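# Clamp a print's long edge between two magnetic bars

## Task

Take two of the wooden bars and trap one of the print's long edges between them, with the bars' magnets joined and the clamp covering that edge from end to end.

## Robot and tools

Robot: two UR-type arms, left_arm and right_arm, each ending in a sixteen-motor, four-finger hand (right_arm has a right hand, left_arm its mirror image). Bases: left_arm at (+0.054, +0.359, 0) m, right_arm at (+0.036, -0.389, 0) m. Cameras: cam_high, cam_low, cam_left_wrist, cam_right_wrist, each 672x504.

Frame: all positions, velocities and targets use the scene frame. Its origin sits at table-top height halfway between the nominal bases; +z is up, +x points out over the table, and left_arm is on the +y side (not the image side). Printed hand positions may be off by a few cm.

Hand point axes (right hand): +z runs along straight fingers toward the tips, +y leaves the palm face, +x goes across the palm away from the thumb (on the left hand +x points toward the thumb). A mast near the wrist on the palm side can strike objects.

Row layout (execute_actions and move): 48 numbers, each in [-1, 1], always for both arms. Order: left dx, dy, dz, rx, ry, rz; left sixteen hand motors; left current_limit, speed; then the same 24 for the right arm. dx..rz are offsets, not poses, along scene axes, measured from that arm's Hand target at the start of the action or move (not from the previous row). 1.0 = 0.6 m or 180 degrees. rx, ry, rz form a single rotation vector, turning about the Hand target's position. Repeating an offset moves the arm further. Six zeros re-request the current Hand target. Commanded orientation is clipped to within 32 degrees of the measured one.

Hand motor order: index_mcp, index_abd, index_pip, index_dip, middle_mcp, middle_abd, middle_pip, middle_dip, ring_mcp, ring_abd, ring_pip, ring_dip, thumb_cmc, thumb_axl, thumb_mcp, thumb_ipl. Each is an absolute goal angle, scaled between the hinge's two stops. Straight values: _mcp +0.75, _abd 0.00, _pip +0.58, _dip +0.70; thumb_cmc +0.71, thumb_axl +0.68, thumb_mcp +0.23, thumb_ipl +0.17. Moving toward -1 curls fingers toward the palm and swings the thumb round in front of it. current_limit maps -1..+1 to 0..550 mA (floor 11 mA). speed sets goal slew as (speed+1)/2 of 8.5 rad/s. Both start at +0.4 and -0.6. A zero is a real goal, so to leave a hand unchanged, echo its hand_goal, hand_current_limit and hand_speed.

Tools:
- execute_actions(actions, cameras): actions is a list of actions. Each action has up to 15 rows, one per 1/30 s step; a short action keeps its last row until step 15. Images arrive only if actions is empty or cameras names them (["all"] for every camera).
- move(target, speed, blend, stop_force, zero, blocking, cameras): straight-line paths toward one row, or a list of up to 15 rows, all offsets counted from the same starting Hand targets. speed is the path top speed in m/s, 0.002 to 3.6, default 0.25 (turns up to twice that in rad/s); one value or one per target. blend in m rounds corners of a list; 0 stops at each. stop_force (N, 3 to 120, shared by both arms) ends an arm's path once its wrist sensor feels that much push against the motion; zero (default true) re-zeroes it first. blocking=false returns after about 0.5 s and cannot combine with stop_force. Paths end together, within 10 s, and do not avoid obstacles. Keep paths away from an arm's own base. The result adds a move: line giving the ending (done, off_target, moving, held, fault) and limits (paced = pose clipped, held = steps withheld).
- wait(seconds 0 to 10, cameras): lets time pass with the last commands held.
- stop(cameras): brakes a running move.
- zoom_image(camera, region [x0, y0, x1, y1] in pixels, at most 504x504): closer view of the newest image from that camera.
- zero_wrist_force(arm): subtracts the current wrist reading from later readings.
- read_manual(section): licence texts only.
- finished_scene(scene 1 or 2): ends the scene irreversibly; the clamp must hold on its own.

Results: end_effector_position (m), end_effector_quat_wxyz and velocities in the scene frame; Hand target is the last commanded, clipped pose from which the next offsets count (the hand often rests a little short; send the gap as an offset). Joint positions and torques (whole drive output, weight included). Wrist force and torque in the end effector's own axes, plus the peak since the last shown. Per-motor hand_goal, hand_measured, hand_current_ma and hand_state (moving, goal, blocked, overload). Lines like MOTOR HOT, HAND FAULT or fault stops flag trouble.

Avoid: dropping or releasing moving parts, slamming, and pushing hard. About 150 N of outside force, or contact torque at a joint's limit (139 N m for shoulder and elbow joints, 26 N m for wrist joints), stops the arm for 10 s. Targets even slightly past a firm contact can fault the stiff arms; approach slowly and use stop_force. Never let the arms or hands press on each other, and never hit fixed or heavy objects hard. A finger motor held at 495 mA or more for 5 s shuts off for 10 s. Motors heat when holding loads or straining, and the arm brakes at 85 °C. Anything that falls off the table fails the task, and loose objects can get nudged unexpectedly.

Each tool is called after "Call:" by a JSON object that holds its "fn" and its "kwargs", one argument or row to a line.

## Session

Scene 1 solved. Now scene 2.

Call:
{"fn": "execute_actions", "kwargs": {
  "actions": []
}}

Call:
{"fn": "zoom_image", "kwargs": {
  "camera": "cam_high",
  "region": [100, 100, 500, 400]
}}

Scene clock: 0.00 s.
left_arm: end_effector_position=(+0.3033, +0.4322, +0.2808) hand_goal=(+0.754, +0.000, +0.576, +0.696, +0.754, +0.000, +0.576, +0.696, +0.754, +0.000, +0.576, +0.696, +0.714, +0.678, +0.226, +0.168) hand_measured=(+0.754, +0.000, +0.576, +0.696, +0.754, +0.000, +0.576, +0.696, +0.754, +0.000, +0.576, +0.696, +0.714, +0.678, +0.226, +0.168) hand_current_ma=(+0, +0, +0, +0, +0, +0, +0, +0, +0, +0, +0, +0, +0, +0, +0, +0) hand_state=(goal, goal, goal, goal, goal, goal, goal, goal, goal, goal, goal, goal, goal, goal, goal, goal) hand_current_limit=0.40 hand_speed=-0.60 end_effector_quat_wxyz=(+0.020, +0.914, -0.171, +0.366) | right_arm: end_effector_position=(+0.4222, -0.1191, +0.3155) hand_goal=(+0.754, +0.000, +0.576, +0.696, +0.754, +0.000, +0.576, +0.696, +0.754, +0.000, +0.576, +0.696, +0.714, +0.678, +0.226, +0.168) hand_measured=(+0.754, +0.000, +0.576, +0.696, +0.754, +0.000, +0.576, +0.696, +0.754, +0.000, +0.576, +0.696, +0.714, +0.678, +0.226, +0.168) hand_current_ma=(+0, +0, +0, +0, +0, +0, +0, +0, +0, +0, +0, +0, +0, +0, +0, +0) hand_state=(goal, goal, goal, goal, goal, goal, goal, goal, goal, goal, goal, goal, goal, goal, goal, goal) hand_current_limit=0.40 hand_speed=-0.60 end_effector_quat_wxyz=(-0.520, -0.174, +0.779, -0.306)
Joint positions: left_arm=[4.791 -0.773 -2.336 -1.925 0.879 -2.531] | right_arm=[0.341 -0.928 0.886 -0.256 -1.954 -1.374]
Joint velocities: within noise
Joint torques (N m): no reading
Wrist force (N): no reading
Wrist torque (N m): no reading
Wrist force, peak (N): no reading
Hand target: left_arm +0.3033, +0.4322, +0.2808; +0.020, +0.914, -0.171, +0.366 | right_arm +0.4222, -0.1191, +0.3155; -0.520, -0.174, +0.779, -0.306

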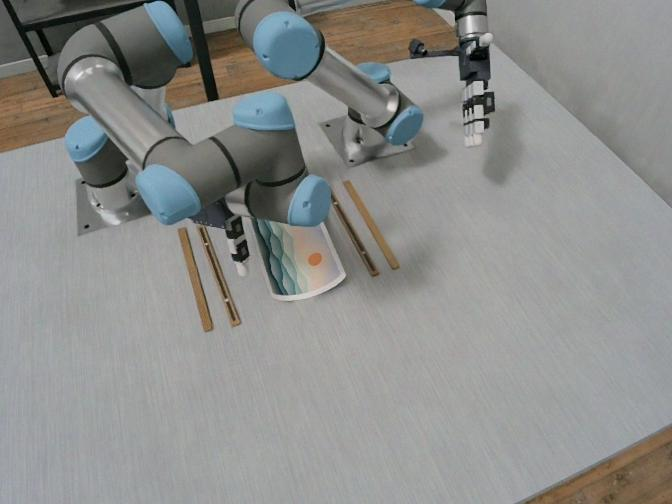

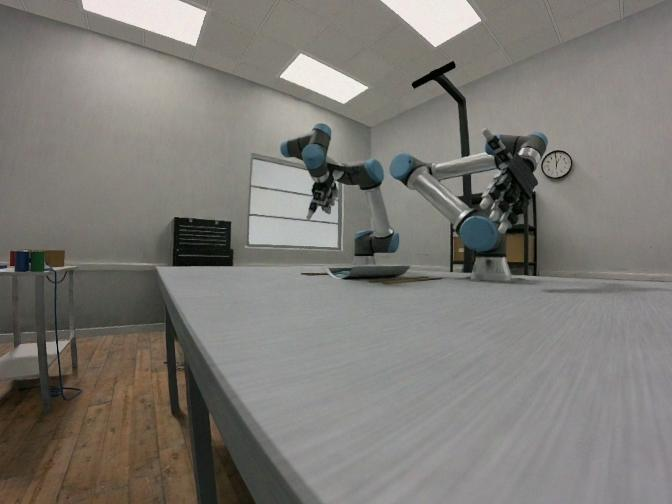

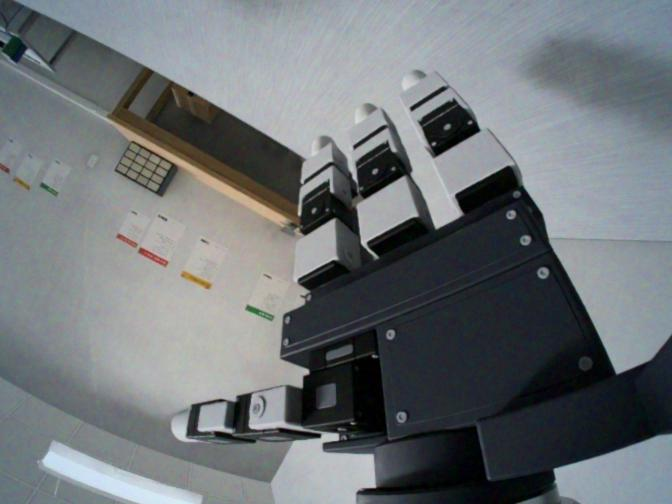

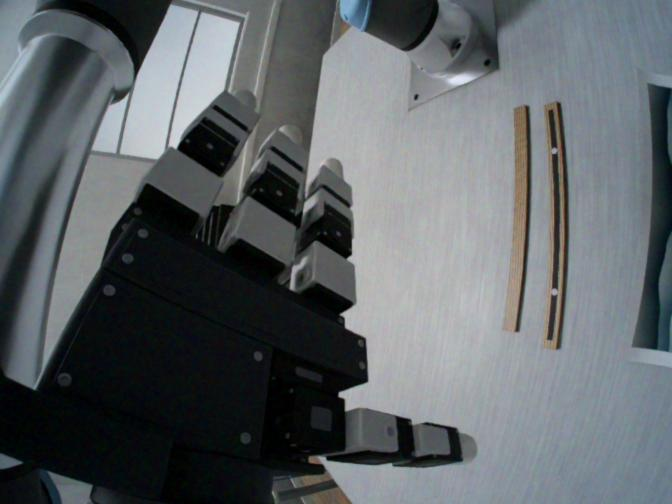

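Scaled by 1.260 from the camera's 672x504 image, which has a finer 960x720 frame.

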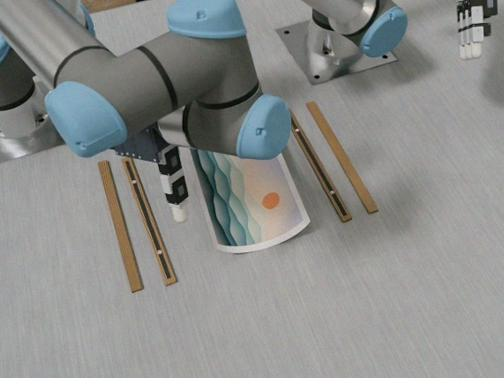

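Call:
{"fn": "move", "kwargs": {
  "target": [0,0,0,0,0,0,0.754,0,0.576,0.696,0.754,0,0.576,0.696,0.754,0,0.576,0.696,0.714,0.678,0.226,0.168,0.4,-0.6,-0.0367,-0.0017,0.0742,0.2371,0.3239,0.8245,0.754,0,0.576,0.696,0.754,0,0.576,0.696,0.754,0,0.576,0.696,0.714,0.678,0.226,0.168,0.4,-0.6],
  "speed": 0.4,
  "cameras": ["cam_high","cam_right_wrist"]
}}

Scene clock: 9.30 s.
left_arm: end_effector_position=(+0.3033, +0.4322, +0.2808) hand_goal=(+0.754, +0.000, +0.576, +0.696, +0.754, +0.000, +0.576, +0.696, +0.754, +0.000, +0.576, +0.696, +0.714, +0.678, +0.226, +0.168) hand_measured=(+0.754, +0.000, +0.576, +0.696, +0.754, +0.000, +0.576, +0.696, +0.754, +0.000, +0.576, +0.696, +0.714, +0.678, +0.226, +0.168) hand_current_ma=(-1, +0, +1, +0, -1, +0, +1, +0, -1, +0, +1, +0, +0, -1, -2, -1) hand_state=(goal, goal, goal, goal, goal, goal, goal, goal, goal, goal, goal, goal, goal, goal, goal, goal) hand_current_limit=0.40 hand_speed=-0.60 end_effector_quat_wxyz=(+0.020, +0.914, -0.171, +0.366) | right_arm: end_effector_position=(+0.4120, -0.1197, +0.3359) hand_goal=(+0.754, +0.000, +0.576, +0.696, +0.754, +0.000, +0.576, +0.696, +0.754, +0.000, +0.576, +0.696, +0.714, +0.678, +0.226, +0.168) hand_measured=(+0.754, +0.002, +0.576, +0.696, +0.754, +0.002, +0.576, +0.696, +0.754, +0.002, +0.576, +0.696, +0.714, +0.678, +0.226, +0.168) hand_current_ma=(+1, +4, +1, +0, +1, +3, +1, +0, +2, +3, +1, +0, +0, -2, +0, -1) hand_state=(goal, goal, goal, goal, goal, goal, goal, goal, goal, goal, goal, goal, goal, goal, goal, goal) hand_current_limit=0.40 hand_speed=-0.60 end_effector_quat_wxyz=(+0.403, +0.686, -0.476, +0.375)
Joint positions: left_arm=[4.791 -0.773 -2.336 -1.925 0.879 -2.531] | right_arm=[0.63 -1.124 1.231 -0.837 -2.51 -2.413]
Joint torques (N m): left_arm=[-1.48 -9.89 23.78 1.78 -1.12 0.11] | right_arm=[-9.54 -27.51 -34.39 1.74 1.36 1.89]
Wrist force (N): left_arm=[0.2 0.2 0.1] | right_arm=[-0.2 0.1 0.3]
Wrist torque (N m): left_arm=[0.02 -0.02 0.01] | right_arm=[0.01 -0.01 -0.07]
Wrist force, peak (N): left_arm=[0.1 0.0 0.5] | right_arm=[0.1 3.6 -1.1]
Hand target: left_arm +0.3033, +0.4322, +0.2808; +0.020, +0.914, -0.171, +0.366 | right_arm +0.4120, -0.1197, +0.3359; +0.404, +0.686, -0.476, +0.375 (not the last commanded pose)
Off the commanded pose: left_arm 0.000 m, 0 deg | right_arm 0.027 m, 94 deg.
move: held (right_arm; a check stopped the path); limits=held
pose unreachable (right arm): on one or more control steps of this call, first in action 0 (counted from 0), this arm could not follow its commanded pose, so it was not sent that pose on those steps. It may still have moved: this result reports where it is.
cause: moving toward the commanded pose would bring two parts of the arm too close to each other (joints 4 (wrist 1) to 6 (wrist 3) lie between them).
Images, in order (width x height): cam_high 672x504, cam_right_wrist 672x504.

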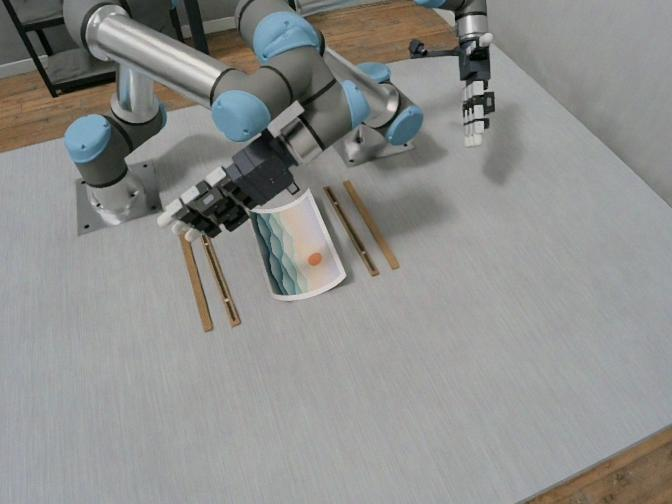

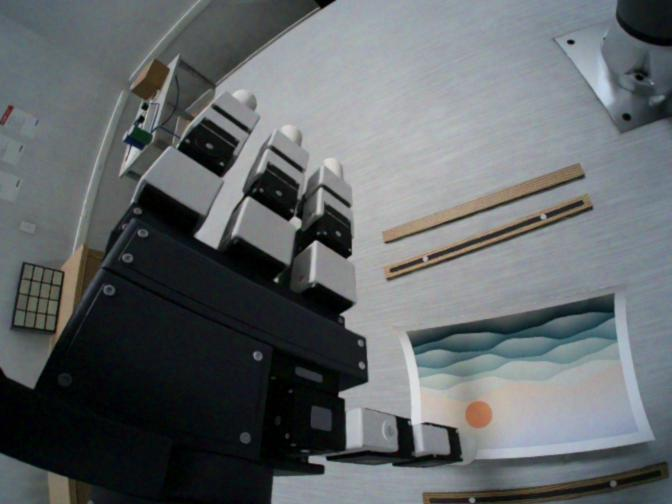

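Call:
{"fn": "move", "kwargs": {
  "target": [0,0,0,0,0,0,0.754,0,0.576,0.696,0.754,0,0.576,0.696,0.754,0,0.576,0.696,0.714,0.678,0.226,0.168,0.4,-0.6,0.2608,0.0337,-0.1933,0.2153,0.0003,-0.1035,0.754,0,0.576,0.696,0.754,0,0.576,0.696,0.754,0,0.576,0.696,0.714,0.678,0.226,0.168,0.4,-0.6],
  "speed": 0.25,
  "cameras": ["cam_high","cam_right_wrist"]
}}

Scene clock: 14.17 s.
left_arm: end_effector_position=(+0.3033, +0.4322, +0.2808) hand_goal=(+0.754, +0.000, +0.576, +0.696, +0.754, +0.000, +0.576, +0.696, +0.754, +0.000, +0.576, +0.696, +0.714, +0.678, +0.226, +0.168) hand_measured=(+0.754, +0.000, +0.576, +0.696, +0.754, +0.000, +0.576, +0.696, +0.754, +0.000, +0.576, +0.696, +0.714, +0.678, +0.226, +0.168) hand_current_ma=(-1, +0, +1, +0, -1, +0, +1, +0, -1, +0, +1, +0, +0, -1, -2, -1) hand_state=(goal, goal, goal, goal, goal, goal, goal, goal, goal, goal, goal, goal, goal, goal, goal, goal) hand_current_limit=0.40 hand_speed=-0.60 end_effector_quat_wxyz=(+0.020, +0.914, -0.171, +0.366) | right_arm: end_effector_position=(+0.5685, -0.0995, +0.2199) hand_goal=(+0.754, +0.000, +0.576, +0.696, +0.754, +0.000, +0.576, +0.696, +0.754, +0.000, +0.576, +0.696, +0.714, +0.678, +0.226, +0.168) hand_measured=(+0.754, +0.002, +0.576, +0.696, +0.754, +0.002, +0.576, +0.696, +0.754, +0.002, +0.576, +0.696, +0.714, +0.678, +0.224, +0.168) hand_current_ma=(+1, +4, +1, +0, +1, +3, +1, +0, +2, +3, +1, +0, +0, -2, -5, -1) hand_state=(goal, goal, goal, goal, goal, goal, goal, goal, goal, goal, goal, goal, goal, goal, goal, goal) hand_current_limit=0.40 hand_speed=-0.60 end_effector_quat_wxyz=(+0.209, +0.696, -0.675, +0.127)
Joint positions: left_arm=[4.791 -0.773 -2.336 -1.925 0.879 -2.531] | right_arm=[0.339 -0.947 1.093 -1.433 -1.981 -2.763]
Joint torques (N m): left_arm=[0.35 -10.41 24.02 1.81 -1.37 0.05] | right_arm=[-10.64 -36.37 -35.05 -4.09 1.7 -1.81]
Wrist force (N): left_arm=[0.1 0.1 0.2] | right_arm=[-0.9 1.1 -0.7]
Wrist torque (N m): left_arm=[0.00 -0.01 0.00] | right_arm=[0.16 0.15 0.08]
Wrist force, peak (N): left_arm=[0.3 0.0 0.4] | right_arm=[-0.9 1.1 -0.7]
Hand target: left_arm +0.3033, +0.4322, +0.2808; +0.020, +0.914, -0.171, +0.366 | right_arm +0.5685, -0.0995, +0.2199; +0.209, +0.696, -0.675, +0.127
Off the commanded pose: left_arm 0.000 m, 0 deg | right_arm 0.000 m, 0 deg.
move: done
Images, in order (width x height): cam_high 672x504, cam_right_wrist 672x504.

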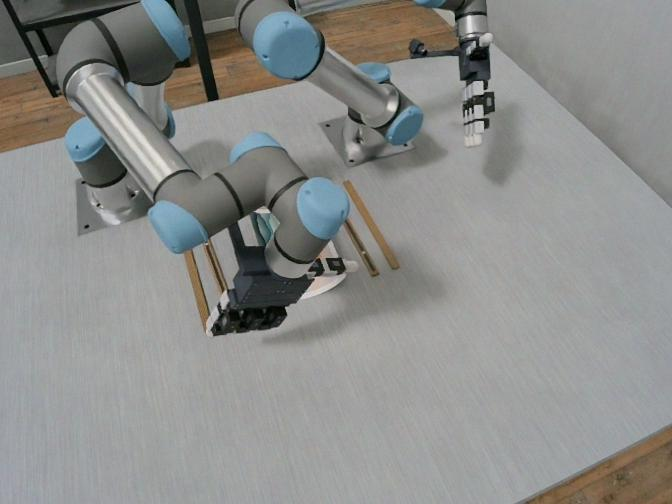

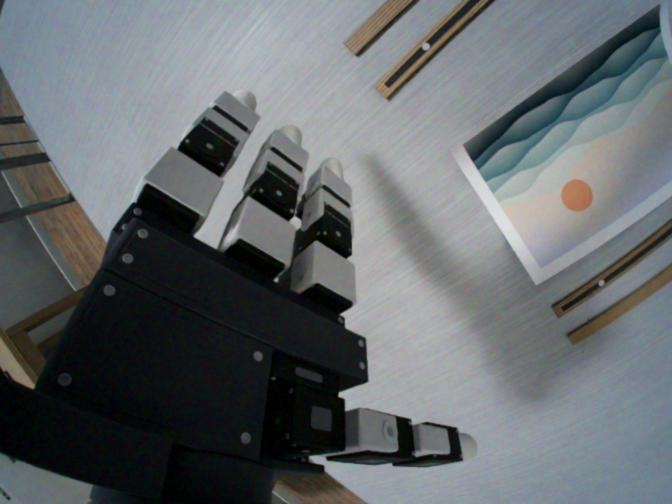

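Call:
{"fn": "move", "kwargs": {
  "target": [0,0,0,0,0,0,0.754,0,0.576,0.696,0.754,0,0.576,0.696,0.754,0,0.576,0.696,0.714,0.678,0.226,0.168,0.4,-0.6,-0.5333,0,0,0,0,0,0.754,0,0.576,0.696,0.754,0,0.576,0.696,0.754,0,0.576,0.696,0.714,0.678,0.226,0.168,0.4,-0.6],
  "speed": 0.3,
  "cameras": ["cam_high","cam_right_wrist"]
}}

Scene clock: 17.33 s.
left_arm: end_effector_position=(+0.3033, +0.4322, +0.2808) hand_goal=(+0.754, +0.000, +0.576, +0.696, +0.754, +0.000, +0.576, +0.696, +0.754, +0.000, +0.576, +0.696, +0.714, +0.678, +0.226, +0.168) hand_measured=(+0.754, +0.000, +0.576, +0.696, +0.754, +0.000, +0.576, +0.696, +0.754, +0.000, +0.576, +0.696, +0.714, +0.678, +0.226, +0.168) hand_current_ma=(-1, +0, +1, +0, -1, +0, +1, +0, -1, +0, +1, +0, +0, -1, -2, -1) hand_state=(goal, goal, goal, goal, goal, goal, goal, goal, goal, goal, goal, goal, goal, goal, goal, goal) hand_current_limit=0.40 hand_speed=-0.60 end_effector_quat_wxyz=(+0.020, +0.914, -0.171, +0.366) | right_arm: end_effector_position=(+0.2487, -0.0995, +0.2199) hand_goal=(+0.754, +0.000, +0.576, +0.696, +0.754, +0.000, +0.576, +0.696, +0.754, +0.000, +0.576, +0.696, +0.714, +0.678, +0.226, +0.168) hand_measured=(+0.754, +0.002, +0.576, +0.696, +0.754, +0.002, +0.576, +0.696, +0.754, +0.002, +0.576, +0.696, +0.714, +0.678, +0.224, +0.168) hand_current_ma=(+1, +4, +1, +0, +1, +3, +1, +0, +2, +3, +1, +0, +0, -2, -6, -1) hand_state=(goal, goal, goal, goal, goal, goal, goal, goal, goal, goal, goal, goal, goal, goal, goal, goal) hand_current_limit=0.40 hand_speed=-0.60 end_effector_quat_wxyz=(+0.209, +0.696, -0.675, +0.127)
Joint positions: left_arm=[4.791 -0.773 -2.336 -1.925 0.879 -2.531] | right_arm=[0.579 -1.539 1.873 -1.533 -1.903 -2.519]
Joint torques (N m): left_arm=[-0.06 -10.69 24.65 1.32 -1.3 0.29] | right_arm=[9.85 -32.82 -12.55 0.52 2.06 2.27]
Wrist force (N): left_arm=[0.0 -0.2 0.0] | right_arm=[-1.0 1.3 -0.4]
Wrist torque (N m): left_arm=[-0.03 -0.03 0.01] | right_arm=[0.17 0.13 -0.04]
Wrist force, peak (N): left_arm=[0.3 -0.2 0.3] | right_arm=[-1.1 2.6 -0.1]
Hand target: left_arm +0.3033, +0.4322, +0.2808; +0.020, +0.914, -0.171, +0.366 | right_arm +0.2485, -0.0995, +0.2199; +0.209, +0.696, -0.675, +0.127
Off the commanded pose: left_arm 0.000 m, 0 deg | right_arm 0.000 m, 0 deg.
move: done
Images, in order (width x height): cam_high 672x504, cam_right_wrist 672x504.

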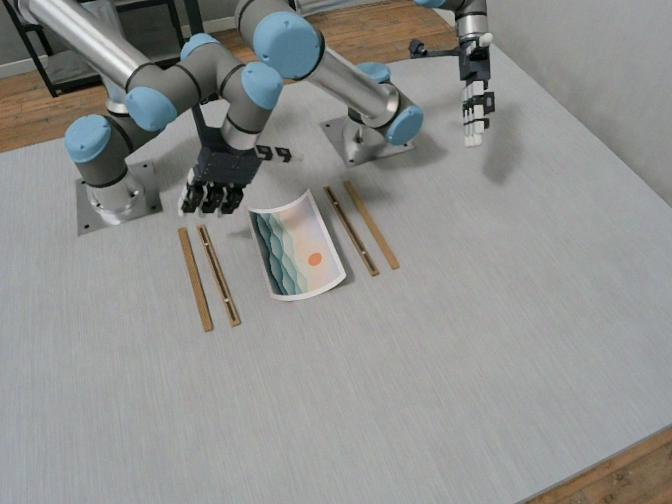

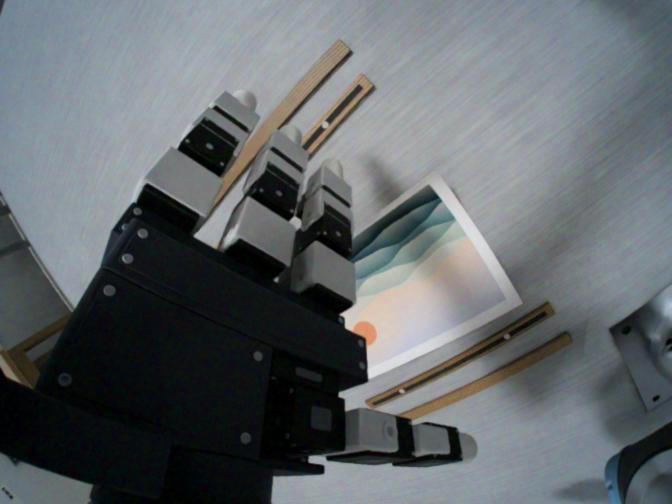

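Call:
{"fn": "zoom_image", "kwargs": {
  "camera": "cam_right_wrist",
  "region": [380, 130, 500, 230]
}}

Call:
{"fn": "move", "kwargs": {
  "target": [0,0,0,0,0,0,0.754,0,0.576,0.696,0.754,0,0.576,0.696,0.754,0,0.576,0.696,0.714,0.678,0.226,0.168,0.4,-0.6,0.45,0,0,0,0,0,0.754,0,0.576,0.696,0.754,0,0.576,0.696,0.754,0,0.576,0.696,0.714,0.678,0.226,0.168,0.4,-0.6],
  "speed": 0.3,
  "cameras": ["cam_right_wrist"]
}}

Call:
{"fn": "zoom_image", "kwargs": {
  "camera": "cam_right_wrist",
  "region": [380, 130, 500, 230]
}}

Scaled by 4.200 from the camera's 672x504 image, which has a finer 960x720 frame.

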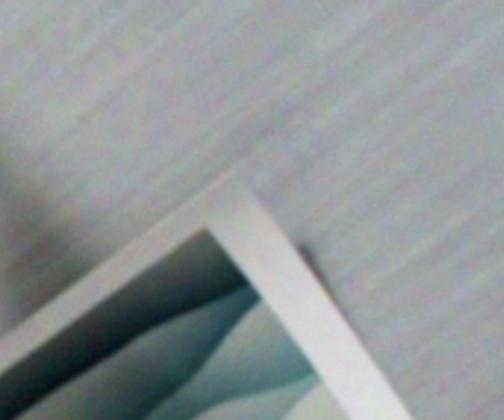

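Scene clock: 24.30 s.
left_arm: end_effector_position=(+0.3033, +0.4322, +0.2808) hand_goal=(+0.754, +0.000, +0.576, +0.696, +0.754, +0.000, +0.576, +0.696, +0.754, +0.000, +0.576, +0.696, +0.714, +0.678, +0.226, +0.168) hand_measured=(+0.754, +0.000, +0.576, +0.696, +0.754, +0.000, +0.576, +0.696, +0.754, +0.000, +0.576, +0.696, +0.714, +0.678, +0.226, +0.168) hand_current_ma=(-1, +0, +1, +0, -1, +0, +1, +0, -1, +0, +1, +0, +0, -1, -2, -1) hand_state=(goal, goal, goal, goal, goal, goal, goal, goal, goal, goal, goal, goal, goal, goal, goal, goal) hand_current_limit=0.40 hand_speed=-0.60 end_effector_quat_wxyz=(+0.020, +0.914, -0.171, +0.366) | right_arm: end_effector_position=(+0.5185, -0.0995, +0.2199) hand_goal=(+0.754, +0.000, +0.576, +0.696, +0.754, +0.000, +0.576, +0.696, +0.754, +0.000, +0.576, +0.696, +0.714, +0.678, +0.226, +0.168) hand_measured=(+0.754, +0.002, +0.576, +0.696, +0.754, +0.002, +0.576, +0.696, +0.754, +0.002, +0.576, +0.696, +0.714, +0.678, +0.224, +0.168) hand_current_ma=(+1, +4, +1, +0, +1, +3, +1, +0, +2, +3, +1, +0, +0, -2, -6, -1) hand_state=(goal, goal, goal, goal, goal, goal, goal, goal, goal, goal, goal, goal, goal, goal, goal, goal) hand_current_limit=0.40 hand_speed=-0.60 end_effector_quat_wxyz=(+0.209, +0.696, -0.675, +0.127)
Joint positions: left_arm=[4.791 -0.773 -2.336 -1.925 0.879 -2.531] | right_arm=[0.364 -1.056 1.264 -1.485 -1.974 -2.737]
Joint torques (N m): left_arm=[-0.25 -9.89 25.05 1.37 -1.62 -0.02] | right_arm=[-9.78 -31.44 -33.74 0.19 -3.73 -1.64]
Wrist force (N): left_arm=[-0.1 0.0 0.1] | right_arm=[-0.8 1.2 -0.5]
Wrist torque (N m): left_arm=[0.00 0.01 -0.02] | right_arm=[0.13 0.13 0.10]
Wrist force, peak (N): left_arm=[0.3 -0.4 0.1] | right_arm=[-1.1 2.8 -0.4]
Hand target: left_arm +0.3033, +0.4322, +0.2808; +0.020, +0.914, -0.171, +0.366 | right_arm +0.5185, -0.0995, +0.2199; +0.209, +0.696, -0.675, +0.127
Off the commanded pose: left_arm 0.000 m, 0 deg | right_arm 0.000 m, 0 deg.
move: done
Images, in order (width x height): cam_right_wrist 672x504.

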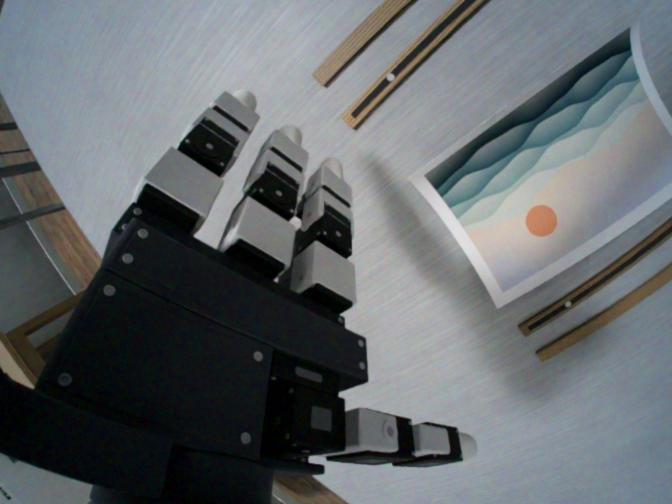

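Scaled by 4.200 from the camera's 672x504 image, which has a finer 960x720 frame.

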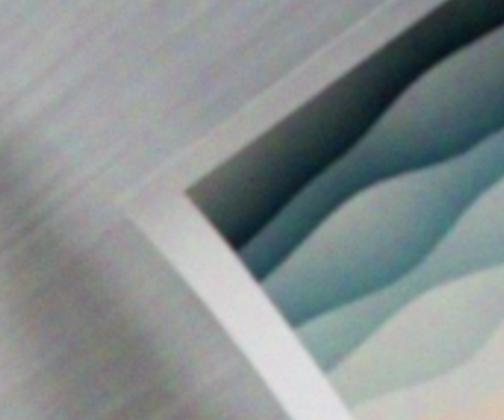

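Call:
{"fn": "move", "kwargs": {
  "target": [0,0,0,0,0,0,0.754,0,0.576,0.696,0.754,0,0.576,0.696,0.754,0,0.576,0.696,0.714,0.678,0.226,0.168,0.4,-0.6,-0.1917,-0.15,0,0,0,0,0.754,0,0.576,0.696,0.754,0,0.576,0.696,0.754,0,0.576,0.696,0.714,0.678,0.226,0.168,0.4,-0.6],
  "speed": 0.3,
  "cameras": ["cam_right_wrist"]
}}

Call:
{"fn": "zoom_image", "kwargs": {
  "camera": "cam_right_wrist",
  "region": [340, 60, 580, 260]
}}

Scene clock: 29.43 s.
left_arm: end_effector_position=(+0.3033, +0.4322, +0.2808) hand_goal=(+0.754, +0.000, +0.576, +0.696, +0.754, +0.000, +0.576, +0.696, +0.754, +0.000, +0.576, +0.696, +0.714, +0.678, +0.226, +0.168) hand_measured=(+0.754, +0.000, +0.576, +0.696, +0.754, +0.000, +0.576, +0.696, +0.754, +0.000, +0.576, +0.696, +0.714, +0.678, +0.226, +0.168) hand_current_ma=(-1, +0, +1, +0, -1, +0, +1, +0, -1, +0, +1, +0, +0, -1, -2, -1) hand_state=(goal, goal, goal, goal, goal, goal, goal, goal, goal, goal, goal, goal, goal, goal, goal, goal) hand_current_limit=0.40 hand_speed=-0.60 end_effector_quat_wxyz=(+0.020, +0.914, -0.171, +0.366) | right_arm: end_effector_position=(+0.4036, -0.1894, +0.2199) hand_goal=(+0.754, +0.000, +0.576, +0.696, +0.754, +0.000, +0.576, +0.696, +0.754, +0.000, +0.576, +0.696, +0.714, +0.678, +0.226, +0.168) hand_measured=(+0.754, +0.002, +0.576, +0.696, +0.754, +0.002, +0.576, +0.696, +0.754, +0.002, +0.576, +0.696, +0.714, +0.678, +0.224, +0.168) hand_current_ma=(+1, +4, +1, +0, +1, +3, +1, +0, +2, +3, +1, +0, +0, -2, -6, -1) hand_state=(goal, goal, goal, goal, goal, goal, goal, goal, goal, goal, goal, goal, goal, goal, goal, goal) hand_current_limit=0.40 hand_speed=-0.60 end_effector_quat_wxyz=(+0.209, +0.696, -0.675, +0.127)
Joint positions: left_arm=[4.791 -0.773 -2.336 -1.925 0.879 -2.531] | right_arm=[0.287 -1.394 1.739 -1.654 -1.995 -2.818]
Joint torques (N m): left_arm=[0.32 -10.63 24.91 1.59 -1.77 0.34] | right_arm=[-10.77 -39.04 -10.4 -3.97 -3.53 -1.88]
Wrist force (N): left_arm=[0.0 0.1 0.0] | right_arm=[-1.0 1.0 -0.7]
Wrist torque (N m): left_arm=[0.02 0.00 -0.01] | right_arm=[0.16 0.14 0.06]
Wrist force, peak (N): left_arm=[0.4 -0.4 0.0] | right_arm=[-0.5 2.1 -0.1]
Hand target: left_arm +0.3033, +0.4322, +0.2808; +0.020, +0.914, -0.171, +0.366 | right_arm +0.4035, -0.1895, +0.2199; +0.209, +0.696, -0.675, +0.127
Off the commanded pose: left_arm 0.000 m, 0 deg | right_arm 0.000 m, 0 deg.
move: done
Images, in order (width x height): cam_right_wrist 672x504.

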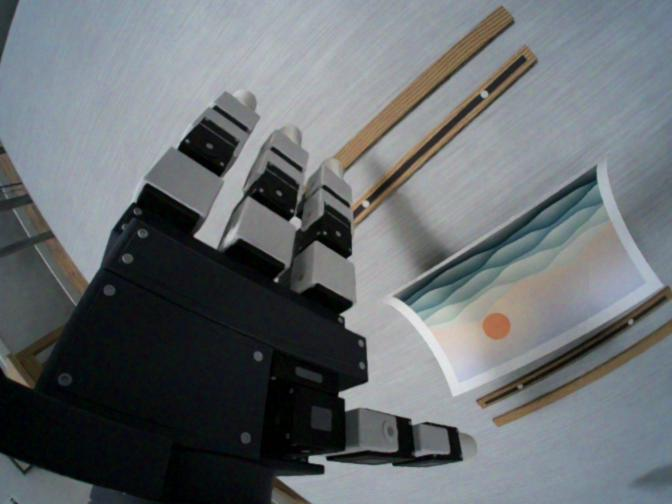

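Scaled by 2.100 from the camera's 672x504 image, which has a finer 960x720 frame.

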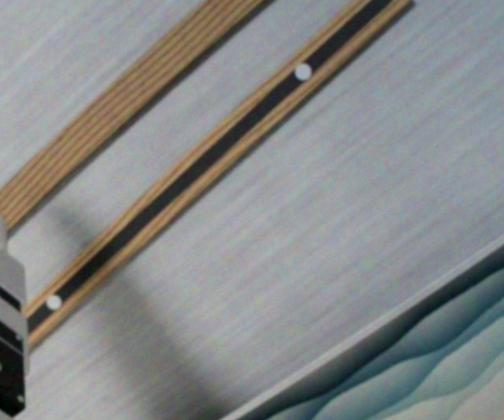

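Call:
{"fn": "move", "kwargs": {
  "target": [
    [0,0,0,0,0,0,0.754,0,0.576,0.696,0.754,0,0.576,0.696,0.754,0,0.576,0.696,0.714,0.678,0.226,0.168,0.4,-0.6,-0.126,-0.0348,0,0.1546,-0.0283,0.0268,0.754,0.2333,-0.737,0.7,0.754,-0.2333,-0.737,0.7,-0.44,0,-0.77,0.4,0.714,0.678,0.226,0.168,0.4,-0.5],
    [0,0,0,0,0,0,0.754,0,0.576,0.696,0.754,0,0.576,0.696,0.754,0,0.576,0.696,0.714,0.678,0.226,0.168,0.4,-0.6,-0.126,-0.0348,-0.215,0.1546,-0.0283,0.0268,0.754,0.2333,-0.737,0.7,0.754,-0.2333,-0.737,0.7,-0.44,0,-0.77,0.4,0.714,0.678,0.226,0.168,0.4,-0.5]
  ],
  "speed": [0.2,0.15],
  "cameras": ["cam_high","cam_right_wrist"]
}}

Call:
{"fn": "zoom_image", "kwargs": {
  "camera": "cam_right_wrist",
  "region": [240, 0, 540, 280]
}}

Call:
{"fn": "zoom_image", "kwargs": {
  "camera": "cam_high",
  "region": [150, 160, 310, 340]
}}

Scene clock: 36.47 s.
left_arm: end_effector_position=(+0.3033, +0.4322, +0.2808) hand_goal=(+0.754, +0.000, +0.576, +0.696, +0.754, +0.000, +0.576, +0.696, +0.754, +0.000, +0.576, +0.696, +0.714, +0.678, +0.226, +0.168) hand_measured=(+0.754, +0.000, +0.576, +0.696, +0.754, +0.000, +0.576, +0.696, +0.754, +0.000, +0.576, +0.696, +0.714, +0.678, +0.226, +0.168) hand_current_ma=(-1, +0, +1, +0, -1, +0, +1, +0, -1, +0, +1, +0, +0, -1, -2, -1) hand_state=(goal, goal, goal, goal, goal, goal, goal, goal, goal, goal, goal, goal, goal, goal, goal, goal) hand_current_limit=0.40 hand_speed=-0.60 end_effector_quat_wxyz=(+0.020, +0.914, -0.171, +0.366) | right_arm: end_effector_position=(+0.3279, -0.2104, +0.0910) hand_goal=(+0.754, +0.234, -0.736, +0.700, +0.754, -0.234, -0.736, +0.700, -0.440, +0.000, -0.770, +0.400, +0.714, +0.678, +0.226, +0.168) hand_measured=(+0.754, +0.232, -0.728, +0.698, +0.754, -0.230, -0.728, +0.698, -0.422, +0.002, -0.766, +0.402, +0.714, +0.678, +0.224, +0.168) hand_current_ma=(+1, -5, +21, -6, +1, +8, +22, -6, +56, +3, +8, +7, +0, -2, -8, -1) hand_state=(goal, goal, goal, goal, goal, goal, goal, goal, goal, goal, goal, goal, goal, goal, goal, goal) hand_current_limit=0.40 hand_speed=-0.50 end_effector_quat_wxyz=(+0.000, +0.747, -0.665, +0.000)
Joint positions: left_arm=[4.791 -0.773 -2.336 -1.925 0.879 -2.531] | right_arm=[0.075 -1.56 2.309 -2.32 -1.571 -3.172]
Joint torques (N m): left_arm=[0.29 -11.04 25.33 1.69 -1.64 0.75] | right_arm=[10.26 -6.71 -5.05 -4.7 2.53 1.93]
Wrist force (N): left_arm=[0.0 0.0 0.2] | right_arm=[-1.5 1.8 -0.8]
Wrist torque (N m): left_arm=[-0.01 -0.01 0.00] | right_arm=[0.33 0.26 -0.03]
Wrist force, peak (N): left_arm=[-0.4 -0.3 0.3] | right_arm=[-1.6 1.5 -1.8]
Hand target: left_arm +0.3033, +0.4322, +0.2808; +0.020, +0.914, -0.171, +0.366 | right_arm +0.3279, -0.2104, +0.0909; +0.000, +0.747, -0.665, +0.000
Off the commanded pose: left_arm 0.000 m, 0 deg | right_arm 0.000 m, 0 deg.
move: done
Images, in order (width x height): cam_high 672x504, cam_right_wrist 672x504.

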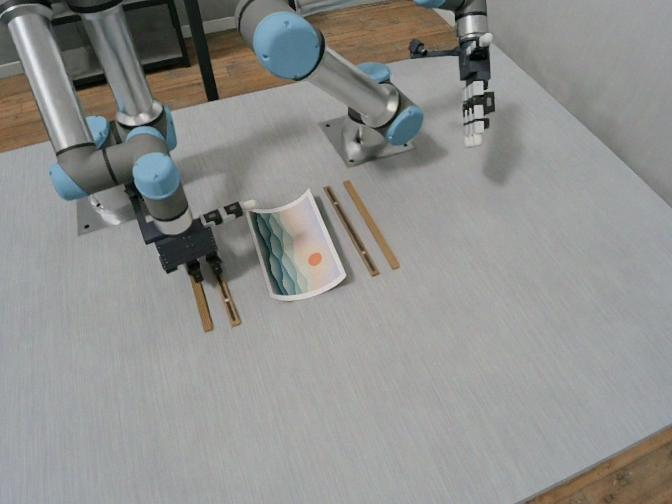

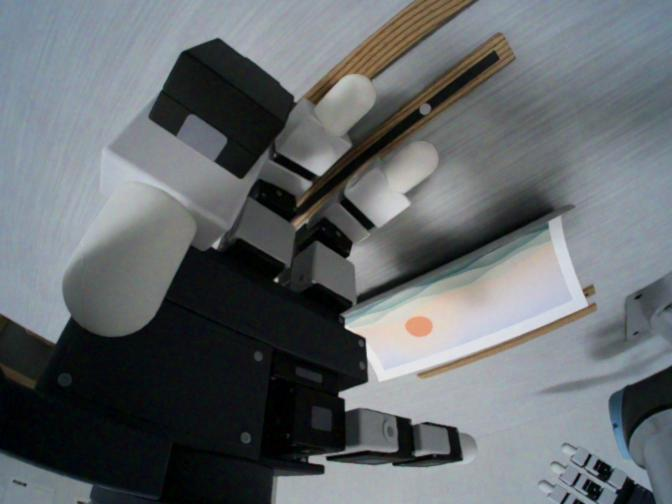

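Scaled by 1.680 from the camera's 672x504 image, which has a finer 960x720 frame.

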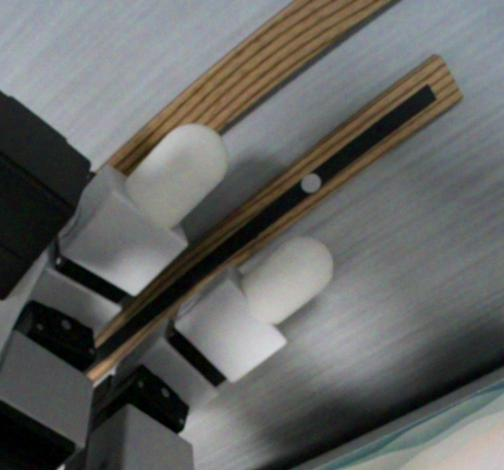

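Scaled by 2.800 from the camera's 672x504 image, which has a finer 960x720 frame.

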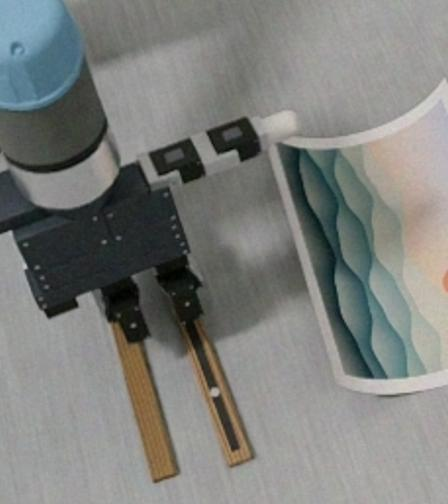

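Call:
{"fn": "move", "kwargs": {
  "target": [0,0,0,0,0,0,0.754,0,0.576,0.696,0.754,0,0.576,0.696,0.754,0,0.576,0.696,0.714,0.678,0.226,0.168,0.4,-0.6,-0.0025,0.0215,-0.0217,0,0,0,0.754,0.2333,-0.737,0.7,0.754,-0.2333,-0.737,0.7,-0.44,0,-0.77,0.4,0.714,0.678,0.226,0.168,0.4,-0.5],
  "speed": 0.1,
  "cameras": ["cam_right_wrist"]
}}

Call:
{"fn": "zoom_image", "kwargs": {
  "camera": "cam_right_wrist",
  "region": [240, 60, 480, 300]
}}

Scene clock: 39.20 s.
left_arm: end_effector_position=(+0.3033, +0.4322, +0.2808) hand_goal=(+0.754, +0.000, +0.576, +0.696, +0.754, +0.000, +0.576, +0.696, +0.754, +0.000, +0.576, +0.696, +0.714, +0.678, +0.226, +0.168) hand_measured=(+0.754, +0.000, +0.576, +0.696, +0.754, +0.000, +0.576, +0.696, +0.754, +0.000, +0.576, +0.696, +0.714, +0.678, +0.226, +0.168) hand_current_ma=(-1, +0, +1, +0, -1, +0, +1, +0, -1, +0, +1, +0, +0, -1, -2, -1) hand_state=(goal, goal, goal, goal, goal, goal, goal, goal, goal, goal, goal, goal, goal, goal, goal, goal) hand_current_limit=0.40 hand_speed=-0.60 end_effector_quat_wxyz=(+0.020, +0.914, -0.171, +0.366) | right_arm: end_effector_position=(+0.3264, -0.1975, +0.0779) hand_goal=(+0.754, +0.234, -0.736, +0.700, +0.754, -0.234, -0.736, +0.700, -0.440, +0.000, -0.770, +0.400, +0.714, +0.678, +0.226, +0.168) hand_measured=(+0.754, +0.232, -0.728, +0.698, +0.754, -0.230, -0.728, +0.698, -0.422, +0.002, -0.766, +0.402, +0.714, +0.678, +0.224, +0.168) hand_current_ma=(+1, -5, +21, -6, +1, +8, +22, -6, +56, +3, +8, +7, +0, -2, -8, -1) hand_state=(goal, goal, goal, goal, goal, goal, goal, goal, goal, goal, goal, goal, goal, goal, goal, goal) hand_current_limit=0.40 hand_speed=-0.50 end_effector_quat_wxyz=(+0.000, +0.747, -0.665, +0.000)
Joint positions: left_arm=[4.791 -0.773 -2.336 -1.925 0.879 -2.531] | right_arm=[0.108 -1.522 2.315 -2.365 -1.571 -3.139]
Joint torques (N m): left_arm=[0.75 -11.36 25.2 1.42 -1.75 0.3] | right_arm=[10.84 -7.24 -6.23 -4.5 -0.23 2.34]
Wrist force (N): left_arm=[0.0 0.2 -0.2] | right_arm=[-1.5 1.5 -0.7]
Wrist torque (N m): left_arm=[0.04 -0.01 0.00] | right_arm=[0.28 0.25 -0.04]
Wrist force, peak (N): left_arm=[0.5 -0.1 0.1] | right_arm=[-1.5 1.9 -0.9]
Hand target: left_arm +0.3033, +0.4322, +0.2808; +0.020, +0.914, -0.171, +0.366 | right_arm +0.3264, -0.1975, +0.0779; +0.000, +0.747, -0.665, +0.000
Off the commanded pose: left_arm 0.000 m, 0 deg | right_arm 0.000 m, 0 deg.
move: done
Images, in order (width x height): cam_right_wrist 672x504.

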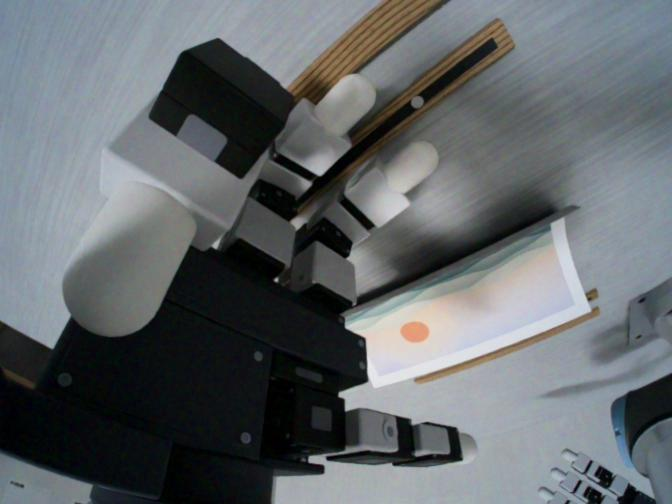

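Scaled by 2.100 from the camera's 672x504 image, which has a finer 960x720 frame.

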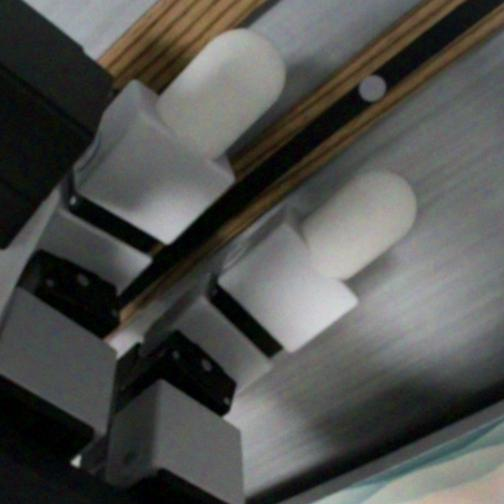

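Call:
{"fn": "move", "kwargs": {
  "target": [0,0,0,0,0,0,0.754,0,0.576,0.696,0.754,0,0.576,0.696,0.754,0,0.576,0.696,0.714,0.678,0.226,0.168,0.4,-0.6,0,0,-0.0208,0,0,-0.0139,0.754,0.2333,-0.737,0.7,0.754,-0.2333,-0.737,0.7,-0.44,0,-0.77,0.4,0.714,0.678,0.226,0.168,0.4,-0.9],
  "speed": 0.03,
  "stop_force": 4,
  "cameras": ["cam_right_wrist"]
}}

Call:
{"fn": "zoom_image", "kwargs": {
  "camera": "cam_right_wrist",
  "region": [240, 60, 480, 300]
}}

Scene clock: 41.83 s.
left_arm: end_effector_position=(+0.3033, +0.4322, +0.2808) hand_goal=(+0.754, +0.000, +0.576, +0.696, +0.754, +0.000, +0.576, +0.696, +0.754, +0.000, +0.576, +0.696, +0.714, +0.678, +0.226, +0.168) hand_measured=(+0.754, +0.000, +0.576, +0.696, +0.754, +0.000, +0.576, +0.696, +0.754, +0.000, +0.576, +0.696, +0.714, +0.678, +0.226, +0.168) hand_current_ma=(-1, +0, +1, +0, -1, +0, +1, +0, -1, +0, +1, +0, +0, -1, -2, -1) hand_state=(goal, goal, goal, goal, goal, goal, goal, goal, goal, goal, goal, goal, goal, goal, goal, goal) hand_current_limit=0.40 hand_speed=-0.60 end_effector_quat_wxyz=(+0.020, +0.914, -0.171, +0.366) | right_arm: end_effector_position=(+0.3264, -0.1975, +0.0684) hand_goal=(+0.754, +0.234, -0.736, +0.700, +0.754, -0.234, -0.736, +0.700, -0.440, +0.000, -0.770, +0.400, +0.714, +0.678, +0.226, +0.168) hand_measured=(+0.746, +0.232, -0.742, +0.698, +0.754, -0.230, -0.728, +0.698, -0.422, +0.002, -0.766, +0.402, +0.714, +0.678, +0.224, +0.168) hand_current_ma=(-20, -5, -14, -6, +1, +8, +22, -6, +56, +3, +8, +7, +0, -2, -8, -1) hand_state=(goal, goal, goal, goal, goal, goal, goal, goal, goal, goal, goal, goal, goal, goal, goal, goal) hand_current_limit=0.40 hand_speed=-0.90 end_effector_quat_wxyz=(+0.000, +0.736, -0.677, +0.000)
Joint positions: left_arm=[4.791 -0.773 -2.336 -1.925 0.879 -2.531] | right_arm=[0.101 -1.503 2.33 -2.398 -1.571 -3.114]
Joint torques (N m): left_arm=[-0.79 -10.54 25.55 1.27 -2.02 0.56] | right_arm=[11.03 -29.99 -28.35 -0.14 -2.11 -1.81]
Wrist force (N): left_arm=[0.3 0.1 -0.2] | right_arm=[-1.2 1.9 -1.0]
Wrist torque (N m): left_arm=[0.03 -0.05 0.02] | right_arm=[0.29 0.23 0.10]
Wrist force, peak (N): left_arm=[-0.2 -0.5 0.1] | right_arm=[-1.7 -0.2 -6.7]
Hand target: left_arm +0.3033, +0.4322, +0.2808; +0.020, +0.914, -0.171, +0.366 | right_arm +0.3264, -0.1975, +0.0684; +0.000, +0.736, -0.677, +0.000 (not the last commanded pose)
Off the commanded pose: left_arm 0.000 m, 0 deg | right_arm 0.003 m, 1 deg.
move: contact (right_arm)
Images, in order (width x height): cam_right_wrist 672x504.

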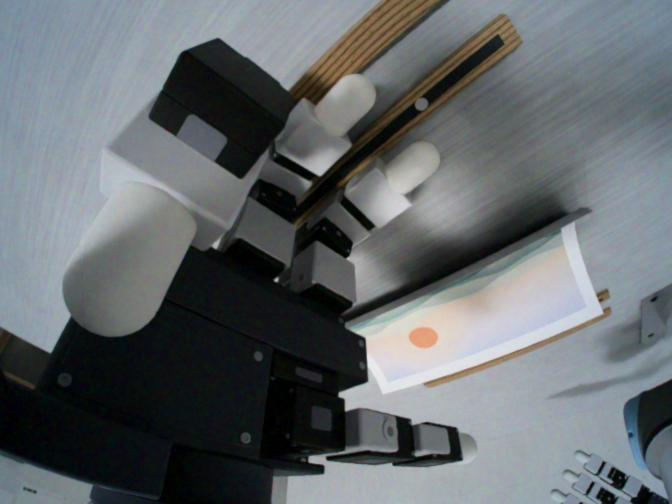

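Scaled by 2.100 from the camera's 672x504 image, which has a finer 960x720 frame.

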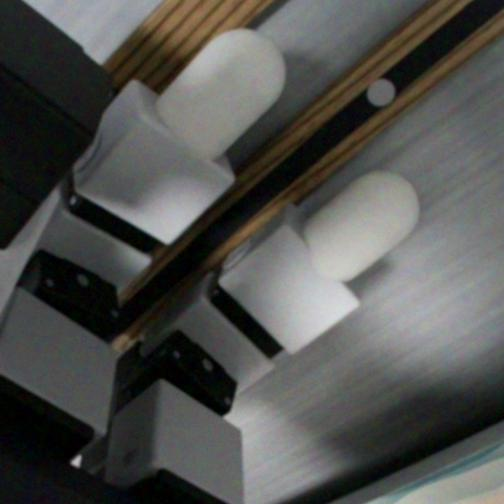

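Call:
{"fn": "move", "kwargs": {
  "target": [
    [0,0,0,0,0,0,0.754,0,0.576,0.696,0.754,0,0.576,0.696,0.754,0,0.576,0.696,0.714,0.678,0.226,0.168,0.4,-0.6,0,0,0.01,0,0,0,0.754,0.2333,-0.737,0.7,0.754,-0.2333,-0.737,0.7,-0.44,0,-0.77,0.4,0.714,0.678,0.226,0.168,0.4,-0.9],
    [0,0,0,0,0,0,0.754,0,0.576,0.696,0.754,0,0.576,0.696,0.754,0,0.576,0.696,0.714,0.678,0.226,0.168,0.4,-0.6,-0.001,0.0117,0.01,0,0,-0.002,0.754,0.2333,-0.737,0.7,0.754,-0.2333,-0.737,0.7,-0.44,0,-0.77,0.4,0.714,0.678,0.226,0.168,0.4,-0.9],
    [0,0,0,0,0,0,0.754,0,0.576,0.696,0.754,0,0.576,0.696,0.754,0,0.576,0.696,0.714,0.678,0.226,0.168,0.4,-0.6,-0.001,0.0117,-0.005,0,0,-0.002,0.754,0.2333,-0.737,0.7,0.754,-0.2333,-0.737,0.7,-0.44,0,-0.77,0.4,0.714,0.678,0.226,0.168,0.4,-0.9]
  ],
  "speed": 0.04
}}

Call:
{"fn": "execute_actions", "kwargs": {
  "actions": [
    [[0,0,0,0,0,0,0.754,0,0.576,0.696,0.754,0,0.576,0.696,0.754,0,0.576,0.696,0.714,0.678,0.226,0.168,0.4,-0.6,0,0,0,0,0,0,0.754,0.12,-0.737,0.7,0.754,-0.12,-0.737,0.7,-0.44,0,-0.77,0.4,0.714,0.678,0.226,0.168,0.4,-0.9]],
    [[0,0,0,0,0,0,0.754,0,0.576,0.696,0.754,0,0.576,0.696,0.754,0,0.576,0.696,0.714,0.678,0.226,0.168,0.4,-0.6,0,0,0,0,0,0,0.754,0.04,-0.737,0.7,0.754,-0.04,-0.737,0.7,-0.44,0,-0.77,0.4,0.714,0.678,0.226,0.168,0.4,-0.92]]
  ],
  "cameras": ["cam_right_wrist"]
}}

Call:
{"fn": "zoom_image", "kwargs": {
  "camera": "cam_right_wrist",
  "region": [240, 60, 480, 300]
}}

Scene clock: 46.27 s.
left_arm: end_effector_position=(+0.3033, +0.4322, +0.2808) hand_goal=(+0.754, +0.000, +0.576, +0.696, +0.754, +0.000, +0.576, +0.696, +0.754, +0.000, +0.576, +0.696, +0.714, +0.678, +0.226, +0.168) hand_measured=(+0.754, +0.000, +0.576, +0.696, +0.754, +0.000, +0.576, +0.696, +0.754, +0.000, +0.576, +0.696, +0.714, +0.678, +0.226, +0.168) hand_current_ma=(-1, +0, +1, +0, -1, +0, +1, +0, -1, +0, +1, +0, +0, -1, -2, -1) hand_state=(goal, goal, goal, goal, goal, goal, goal, goal, goal, goal, goal, goal, goal, goal, goal, goal) hand_current_limit=0.40 hand_speed=-0.60 end_effector_quat_wxyz=(+0.020, +0.914, -0.171, +0.366) | right_arm: end_effector_position=(+0.3258, -0.1905, +0.0655) hand_goal=(+0.754, +0.234, -0.736, +0.700, +0.754, -0.234, -0.736, +0.700, -0.440, +0.000, -0.770, +0.400, +0.714, +0.678, +0.226, +0.168) hand_measured=(+0.752, +0.232, -0.736, +0.698, +0.754, -0.230, -0.728, +0.698, -0.422, +0.002, -0.766, +0.402, +0.714, +0.678, +0.224, +0.168) hand_current_ma=(-2, -5, +0, -6, +1, +8, +22, -6, +56, +3, +8, +7, +0, -2, -8, -1) hand_state=(goal, goal, goal, goal, goal, goal, goal, goal, goal, goal, goal, goal, goal, goal, goal, goal) hand_current_limit=0.40 hand_speed=-0.90 end_effector_quat_wxyz=(+0.000, +0.734, -0.679, +0.000)
Joint positions: left_arm=[4.791 -0.773 -2.336 -1.925 0.879 -2.531] | right_arm=[0.118 -1.491 2.328 -2.408 -1.571 -3.091]
Joint torques (N m): left_arm=[-0.19 -10.02 24.92 1.44 -2.01 0.4] | right_arm=[10.52 -7.95 -4.66 -4.67 -0.87 2.11]
Wrist force (N): left_arm=[0.0 -0.2 0.3] | right_arm=[-1.2 1.5 -0.7]
Wrist torque (N m): left_arm=[-0.05 -0.01 0.01] | right_arm=[0.27 0.23 -0.01]
Wrist force, peak (N): left_arm=[-0.4 0.0 0.3] | right_arm=[-1.6 1.9 -1.5]
Hand target: left_arm +0.3033, +0.4322, +0.2808; +0.020, +0.914, -0.171, +0.366 | right_arm +0.3258, -0.1905, +0.0654; +0.000, +0.734, -0.679, +0.000
Off the commanded pose: left_arm 0.000 m, 0 deg | right_arm 0.000 m, 0 deg.
move: done

Scene clock: 47.47 s.
left_arm: end_effector_position=(+0.3033, +0.4322, +0.2808) hand_goal=(+0.754, +0.000, +0.576, +0.696, +0.754, +0.000, +0.576, +0.696, +0.754, +0.000, +0.576, +0.696, +0.714, +0.678, +0.226, +0.168) hand_measured=(+0.754, +0.000, +0.576, +0.696, +0.754, +0.000, +0.576, +0.696, +0.754, +0.000, +0.576, +0.696, +0.714, +0.678, +0.226, +0.168) hand_current_ma=(-1, +0, +1, +0, -1, +0, +1, +0, -1, +0, +1, +0, +0, -1, -2, -1) hand_state=(goal, goal, goal, goal, goal, goal, goal, goal, goal, goal, goal, goal, goal, goal, goal, goal) hand_current_limit=0.40 hand_speed=-0.60 end_effector_quat_wxyz=(+0.020, +0.914, -0.171, +0.366) | right_arm: end_effector_position=(+0.3258, -0.1905, +0.0654) hand_goal=(+0.754, +0.040, -0.736, +0.700, +0.754, -0.040, -0.736, +0.700, -0.440, +0.000, -0.770, +0.400, +0.714, +0.678, +0.226, +0.168) hand_measured=(+0.752, +0.044, -0.736, +0.698, +0.750, -0.068, -0.742, +0.698, -0.422, +0.002, -0.766, +0.402, +0.714, +0.678, +0.224, +0.168) hand_current_ma=(-2, +9, +0, -6, -12, -81, -18, -6, +56, +3, +8, +7, +0, -2, -8, -1) hand_state=(goal, goal, goal, goal, goal, blocked, goal, goal, goal, goal, goal, goal, goal, goal, goal, goal) hand_current_limit=0.40 hand_speed=-0.92 end_effector_quat_wxyz=(+0.000, +0.734, -0.679, +0.000)
Joint positions: left_arm=[4.791 -0.773 -2.336 -1.925 0.879 -2.531] | right_arm=[0.118 -1.491 2.328 -2.408 -1.571 -3.091]
Joint torques (N m): left_arm=[0.89 -11.16 25.08 1.71 -2.31 0.83] | right_arm=[10.87 -7.38 -5.12 -3.74 -2.03 2.24]
Wrist force (N): left_arm=[-0.1 -0.2 -0.1] | right_arm=[-1.1 0.8 -3.7]
Wrist torque (N m): left_arm=[-0.01 0.00 -0.01] | right_arm=[0.39 0.40 -0.03]
Wrist force, peak (N): left_arm=[0.1 0.3 0.3] | right_arm=[-1.1 0.8 -3.7]
Hand target: left_arm +0.3033, +0.4322, +0.2808; +0.020, +0.914, -0.171, +0.366 | right_arm +0.3258, -0.1905, +0.0654; +0.000, +0.734, -0.679, +0.000
Off the commanded pose: left_arm 0.000 m, 0 deg | right_arm 0.000 m, 0 deg.
Step readings (end_effector_position of left_arm | right_arm):
0: (+0.3033, +0.4322, +0.2808) | (+0.3258, -0.1905, +0.0655)
1: (+0.3033, +0.4322, +0.2808) | (+0.3258, -0.1905, +0.0655)
2: (+0.3033, +0.4322, +0.2808) | (+0.3258, -0.1905, +0.0655)
4: (+0.3033, +0.4322, +0.2808) | (+0.3258, -0.1905, +0.0655)
8: (+0.3033, +0.4322, +0.2808) | (+0.3258, -0.1905, +0.0655)
15: (+0.3033, +0.4322, +0.2808) | (+0.3258, -0.1905, +0.0654)
16: (+0.3033, +0.4322, +0.2808) | (+0.3258, -0.1905, +0.0654)
17: (+0.3033, +0.4322, +0.2808) | (+0.3258, -0.1905, +0.0654)
19: (+0.3033, +0.4322, +0.2808) | (+0.3258, -0.1905, +0.0654)
23: (+0.3033, +0.4322, +0.2808) | (+0.3258, -0.1905, +0.0654)
30: (+0.3033, +0.4322, +0.2808) | (+0.3258, -0.1905, +0.0654)
Images, in order (width x height): cam_right_wrist 672x504.

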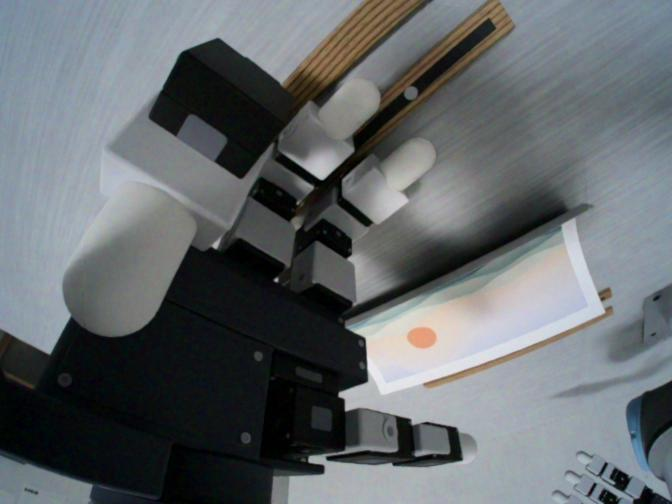

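Scaled by 2.100 from the camera's 672x504 image, which has a finer 960x720 frame.

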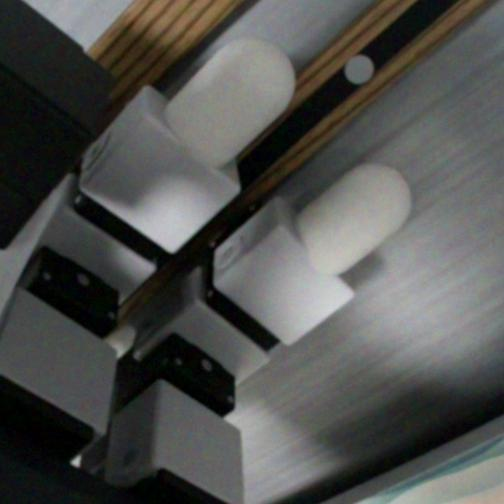

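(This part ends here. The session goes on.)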